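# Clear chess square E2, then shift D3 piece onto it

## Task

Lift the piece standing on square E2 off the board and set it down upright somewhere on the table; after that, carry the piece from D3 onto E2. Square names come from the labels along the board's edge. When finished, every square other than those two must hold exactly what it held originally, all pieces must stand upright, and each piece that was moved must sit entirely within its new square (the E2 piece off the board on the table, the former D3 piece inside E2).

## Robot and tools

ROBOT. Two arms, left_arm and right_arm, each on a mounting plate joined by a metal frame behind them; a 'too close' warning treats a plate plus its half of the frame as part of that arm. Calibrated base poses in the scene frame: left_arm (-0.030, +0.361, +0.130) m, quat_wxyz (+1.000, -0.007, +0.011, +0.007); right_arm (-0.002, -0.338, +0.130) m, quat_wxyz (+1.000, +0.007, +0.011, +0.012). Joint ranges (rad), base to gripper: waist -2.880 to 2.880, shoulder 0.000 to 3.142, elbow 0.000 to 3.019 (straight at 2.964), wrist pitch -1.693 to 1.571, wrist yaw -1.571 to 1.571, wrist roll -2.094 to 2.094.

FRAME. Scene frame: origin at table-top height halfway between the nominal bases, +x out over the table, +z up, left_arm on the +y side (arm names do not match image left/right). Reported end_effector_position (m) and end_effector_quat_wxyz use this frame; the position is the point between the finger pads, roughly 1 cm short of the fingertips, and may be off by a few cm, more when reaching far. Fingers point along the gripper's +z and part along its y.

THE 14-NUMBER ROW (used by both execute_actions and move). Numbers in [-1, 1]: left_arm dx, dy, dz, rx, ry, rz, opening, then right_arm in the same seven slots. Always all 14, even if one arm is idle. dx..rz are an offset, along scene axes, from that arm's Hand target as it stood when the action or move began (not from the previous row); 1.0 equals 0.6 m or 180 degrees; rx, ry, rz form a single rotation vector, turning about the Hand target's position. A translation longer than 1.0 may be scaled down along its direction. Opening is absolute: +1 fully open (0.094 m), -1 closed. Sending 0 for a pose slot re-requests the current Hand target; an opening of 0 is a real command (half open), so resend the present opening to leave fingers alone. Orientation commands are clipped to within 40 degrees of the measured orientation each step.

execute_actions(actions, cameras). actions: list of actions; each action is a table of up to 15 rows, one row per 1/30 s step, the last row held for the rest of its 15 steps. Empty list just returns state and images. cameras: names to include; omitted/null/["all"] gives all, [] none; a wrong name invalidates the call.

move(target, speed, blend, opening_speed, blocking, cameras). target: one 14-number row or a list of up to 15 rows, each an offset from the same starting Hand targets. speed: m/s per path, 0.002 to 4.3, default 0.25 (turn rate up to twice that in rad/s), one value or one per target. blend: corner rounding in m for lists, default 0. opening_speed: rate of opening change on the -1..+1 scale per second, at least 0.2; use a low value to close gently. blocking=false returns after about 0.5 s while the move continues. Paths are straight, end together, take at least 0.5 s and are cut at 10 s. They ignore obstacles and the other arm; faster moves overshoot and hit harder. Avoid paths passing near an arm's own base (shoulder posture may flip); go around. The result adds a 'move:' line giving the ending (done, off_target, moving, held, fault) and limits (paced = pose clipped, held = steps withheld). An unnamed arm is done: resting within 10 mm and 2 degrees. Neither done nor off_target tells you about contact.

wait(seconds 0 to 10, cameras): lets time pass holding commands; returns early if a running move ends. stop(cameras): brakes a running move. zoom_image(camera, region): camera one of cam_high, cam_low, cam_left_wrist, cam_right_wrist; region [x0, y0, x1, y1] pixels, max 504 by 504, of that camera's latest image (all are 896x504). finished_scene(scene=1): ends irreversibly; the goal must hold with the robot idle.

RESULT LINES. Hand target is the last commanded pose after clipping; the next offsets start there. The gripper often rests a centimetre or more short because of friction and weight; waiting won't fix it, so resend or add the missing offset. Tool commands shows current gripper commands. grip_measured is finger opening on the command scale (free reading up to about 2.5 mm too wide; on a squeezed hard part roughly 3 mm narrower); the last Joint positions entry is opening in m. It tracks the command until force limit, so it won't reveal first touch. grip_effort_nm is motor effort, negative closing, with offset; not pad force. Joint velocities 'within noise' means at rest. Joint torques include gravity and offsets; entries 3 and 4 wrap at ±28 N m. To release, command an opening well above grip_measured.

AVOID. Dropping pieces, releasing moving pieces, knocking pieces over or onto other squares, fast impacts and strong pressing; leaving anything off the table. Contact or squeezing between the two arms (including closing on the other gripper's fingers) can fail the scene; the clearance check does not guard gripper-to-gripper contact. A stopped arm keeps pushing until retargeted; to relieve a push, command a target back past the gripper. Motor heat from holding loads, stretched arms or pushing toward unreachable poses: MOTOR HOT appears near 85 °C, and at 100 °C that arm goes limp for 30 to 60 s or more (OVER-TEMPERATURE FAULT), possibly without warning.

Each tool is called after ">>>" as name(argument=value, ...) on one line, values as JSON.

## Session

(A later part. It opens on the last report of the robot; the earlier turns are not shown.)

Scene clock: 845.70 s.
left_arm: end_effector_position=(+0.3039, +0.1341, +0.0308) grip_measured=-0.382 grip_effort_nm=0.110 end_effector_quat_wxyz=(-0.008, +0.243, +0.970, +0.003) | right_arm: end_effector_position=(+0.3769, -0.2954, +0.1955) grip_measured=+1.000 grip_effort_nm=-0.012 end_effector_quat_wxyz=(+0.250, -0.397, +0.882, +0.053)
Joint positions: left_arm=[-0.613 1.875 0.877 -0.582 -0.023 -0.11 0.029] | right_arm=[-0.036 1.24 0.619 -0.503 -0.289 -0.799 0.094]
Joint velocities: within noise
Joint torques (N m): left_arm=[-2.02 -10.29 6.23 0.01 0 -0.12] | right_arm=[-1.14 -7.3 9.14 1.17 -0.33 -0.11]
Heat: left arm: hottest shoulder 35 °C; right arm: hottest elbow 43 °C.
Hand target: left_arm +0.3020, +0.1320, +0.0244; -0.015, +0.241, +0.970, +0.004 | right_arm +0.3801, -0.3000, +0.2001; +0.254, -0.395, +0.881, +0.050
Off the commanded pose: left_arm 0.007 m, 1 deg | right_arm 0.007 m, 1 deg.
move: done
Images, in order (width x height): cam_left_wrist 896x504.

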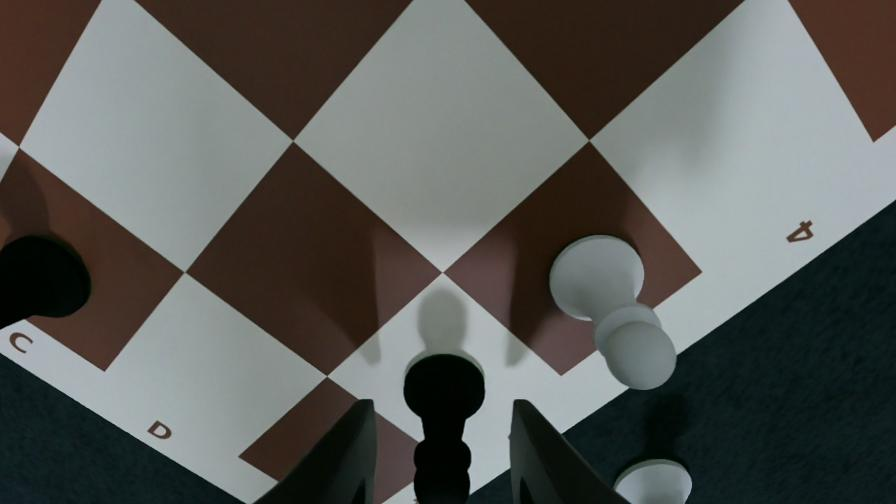

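>>> move(target=[0, 0, 0.15, 0, 0, 0, -0.38, 0, 0, 0, 0, 0, 0, 1.0], speed=0.1)

Scene clock: 850.53 s.
left_arm: end_effector_position=(+0.2930, +0.1435, +0.1050) grip_measured=-0.382 grip_effort_nm=0.110 end_effector_quat_wxyz=(-0.025, +0.242, +0.970, +0.009) | right_arm: end_effector_position=(+0.3769, -0.2954, +0.1955) grip_measured=+1.000 grip_effort_nm=0.002 end_effector_quat_wxyz=(+0.250, -0.397, +0.882, +0.053)
Joint positions: left_arm=[-0.613 1.69 0.891 -0.815 -0.023 -0.113 0.029] | right_arm=[-0.036 1.24 0.619 -0.503 -0.289 -0.799 0.094]
Joint velocities: within noise
Joint torques (N m): left_arm=[-2.37 -10.87 9.85 -0.57 0 -0.14] | right_arm=[-1.2 -7.3 9.14 1.17 -0.33 -0.11]
Heat: left arm: hottest shoulder 35 °C; right arm: hottest elbow 43 °C.
Hand target: left_arm +0.3020, +0.1320, +0.1144; -0.015, +0.241, +0.971, +0.004 | right_arm +0.3801, -0.3000, +0.2001; +0.254, -0.395, +0.881, +0.050
Off the commanded pose: left_arm 0.017 m, 1 deg | right_arm 0.007 m, 1 deg.
move: off_target (left_arm)

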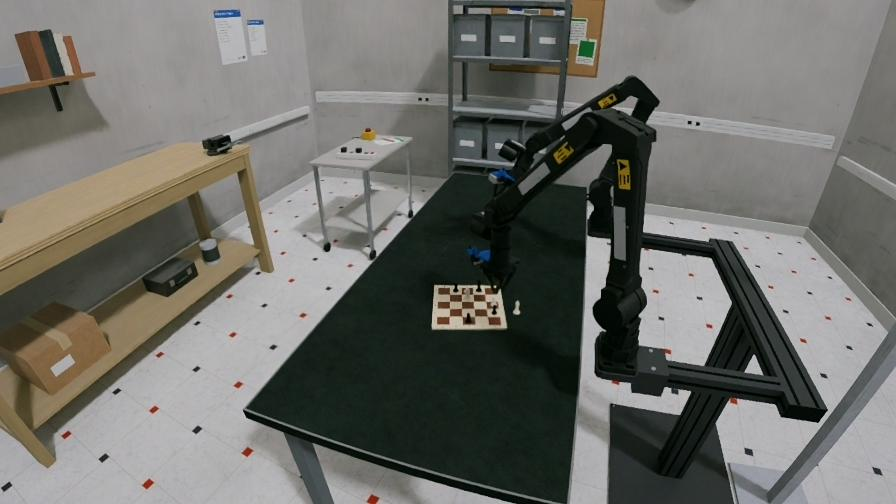

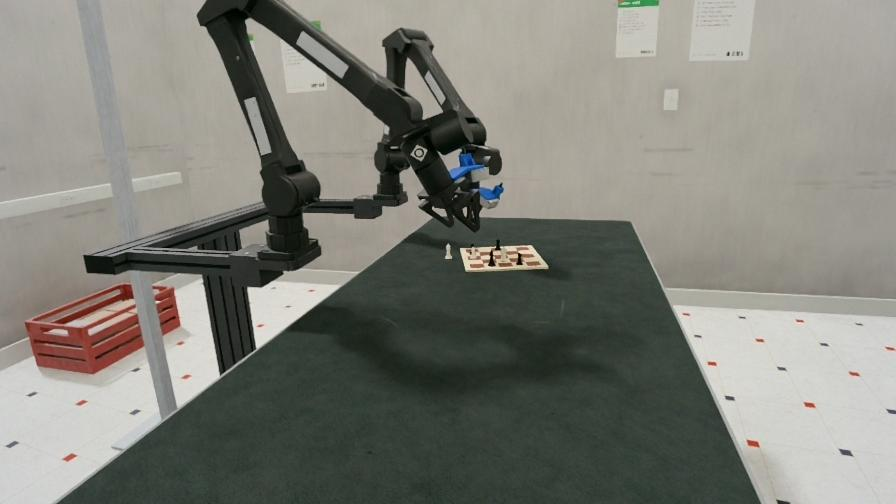

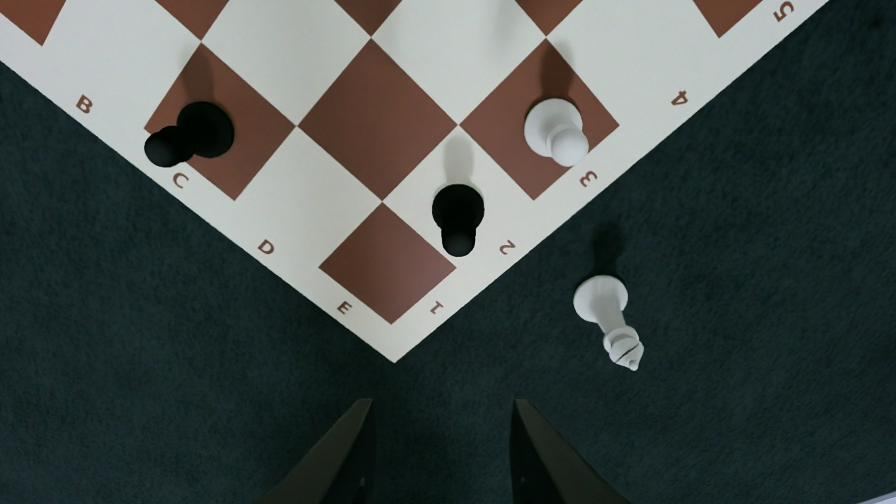

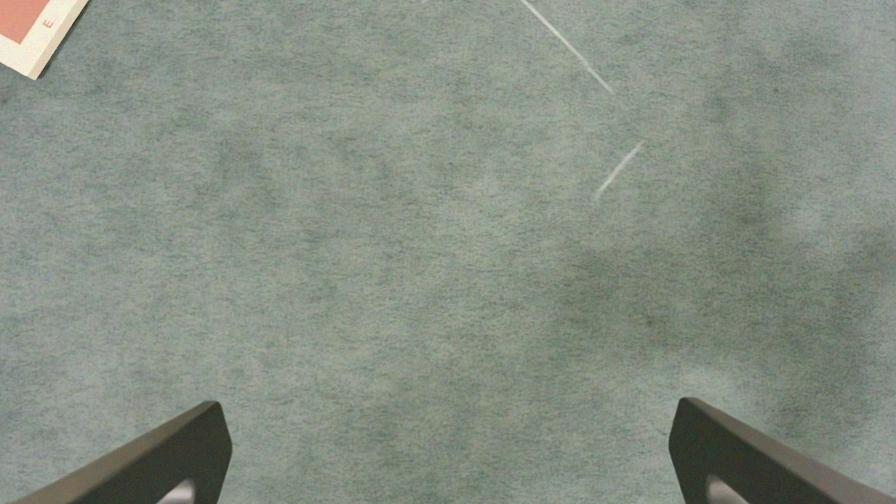

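>>> zoom_image(camera="cam_high", region=[425, 275, 535, 340])

>>> zoom_image(camera="cam_low", region=[435, 225, 560, 285])

>>> zoom_image(camera="cam_left_wrist", region=[360, 80, 660, 390])

Scaled by 4.582 from the camera's 896x504 image, which has a finer 1280x720 frame.

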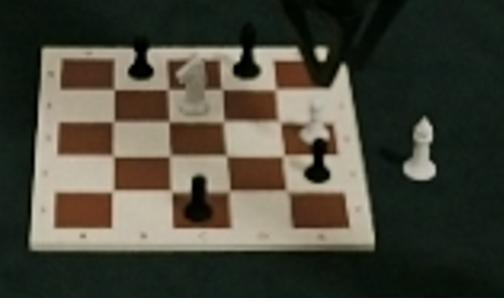

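Scaled by 4.032 from the camera's 896x504 image, which has a finer 1280x720 frame.

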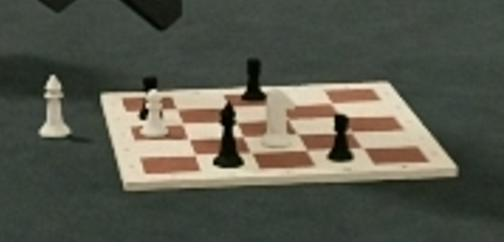

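Scaled by 1.626 from the camera's 896x504 image, which has a finer 1280x720 frame.

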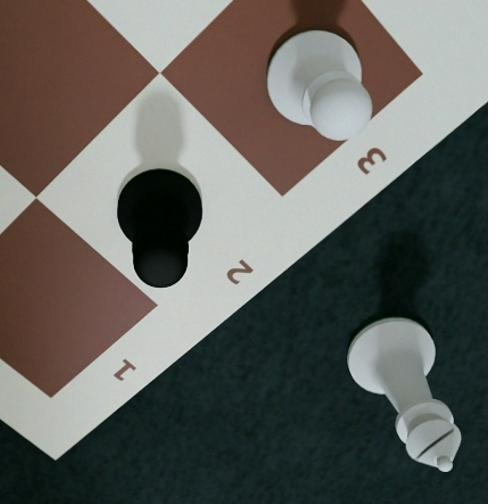

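>>> finished_scene()

The scene is finished: the task was done.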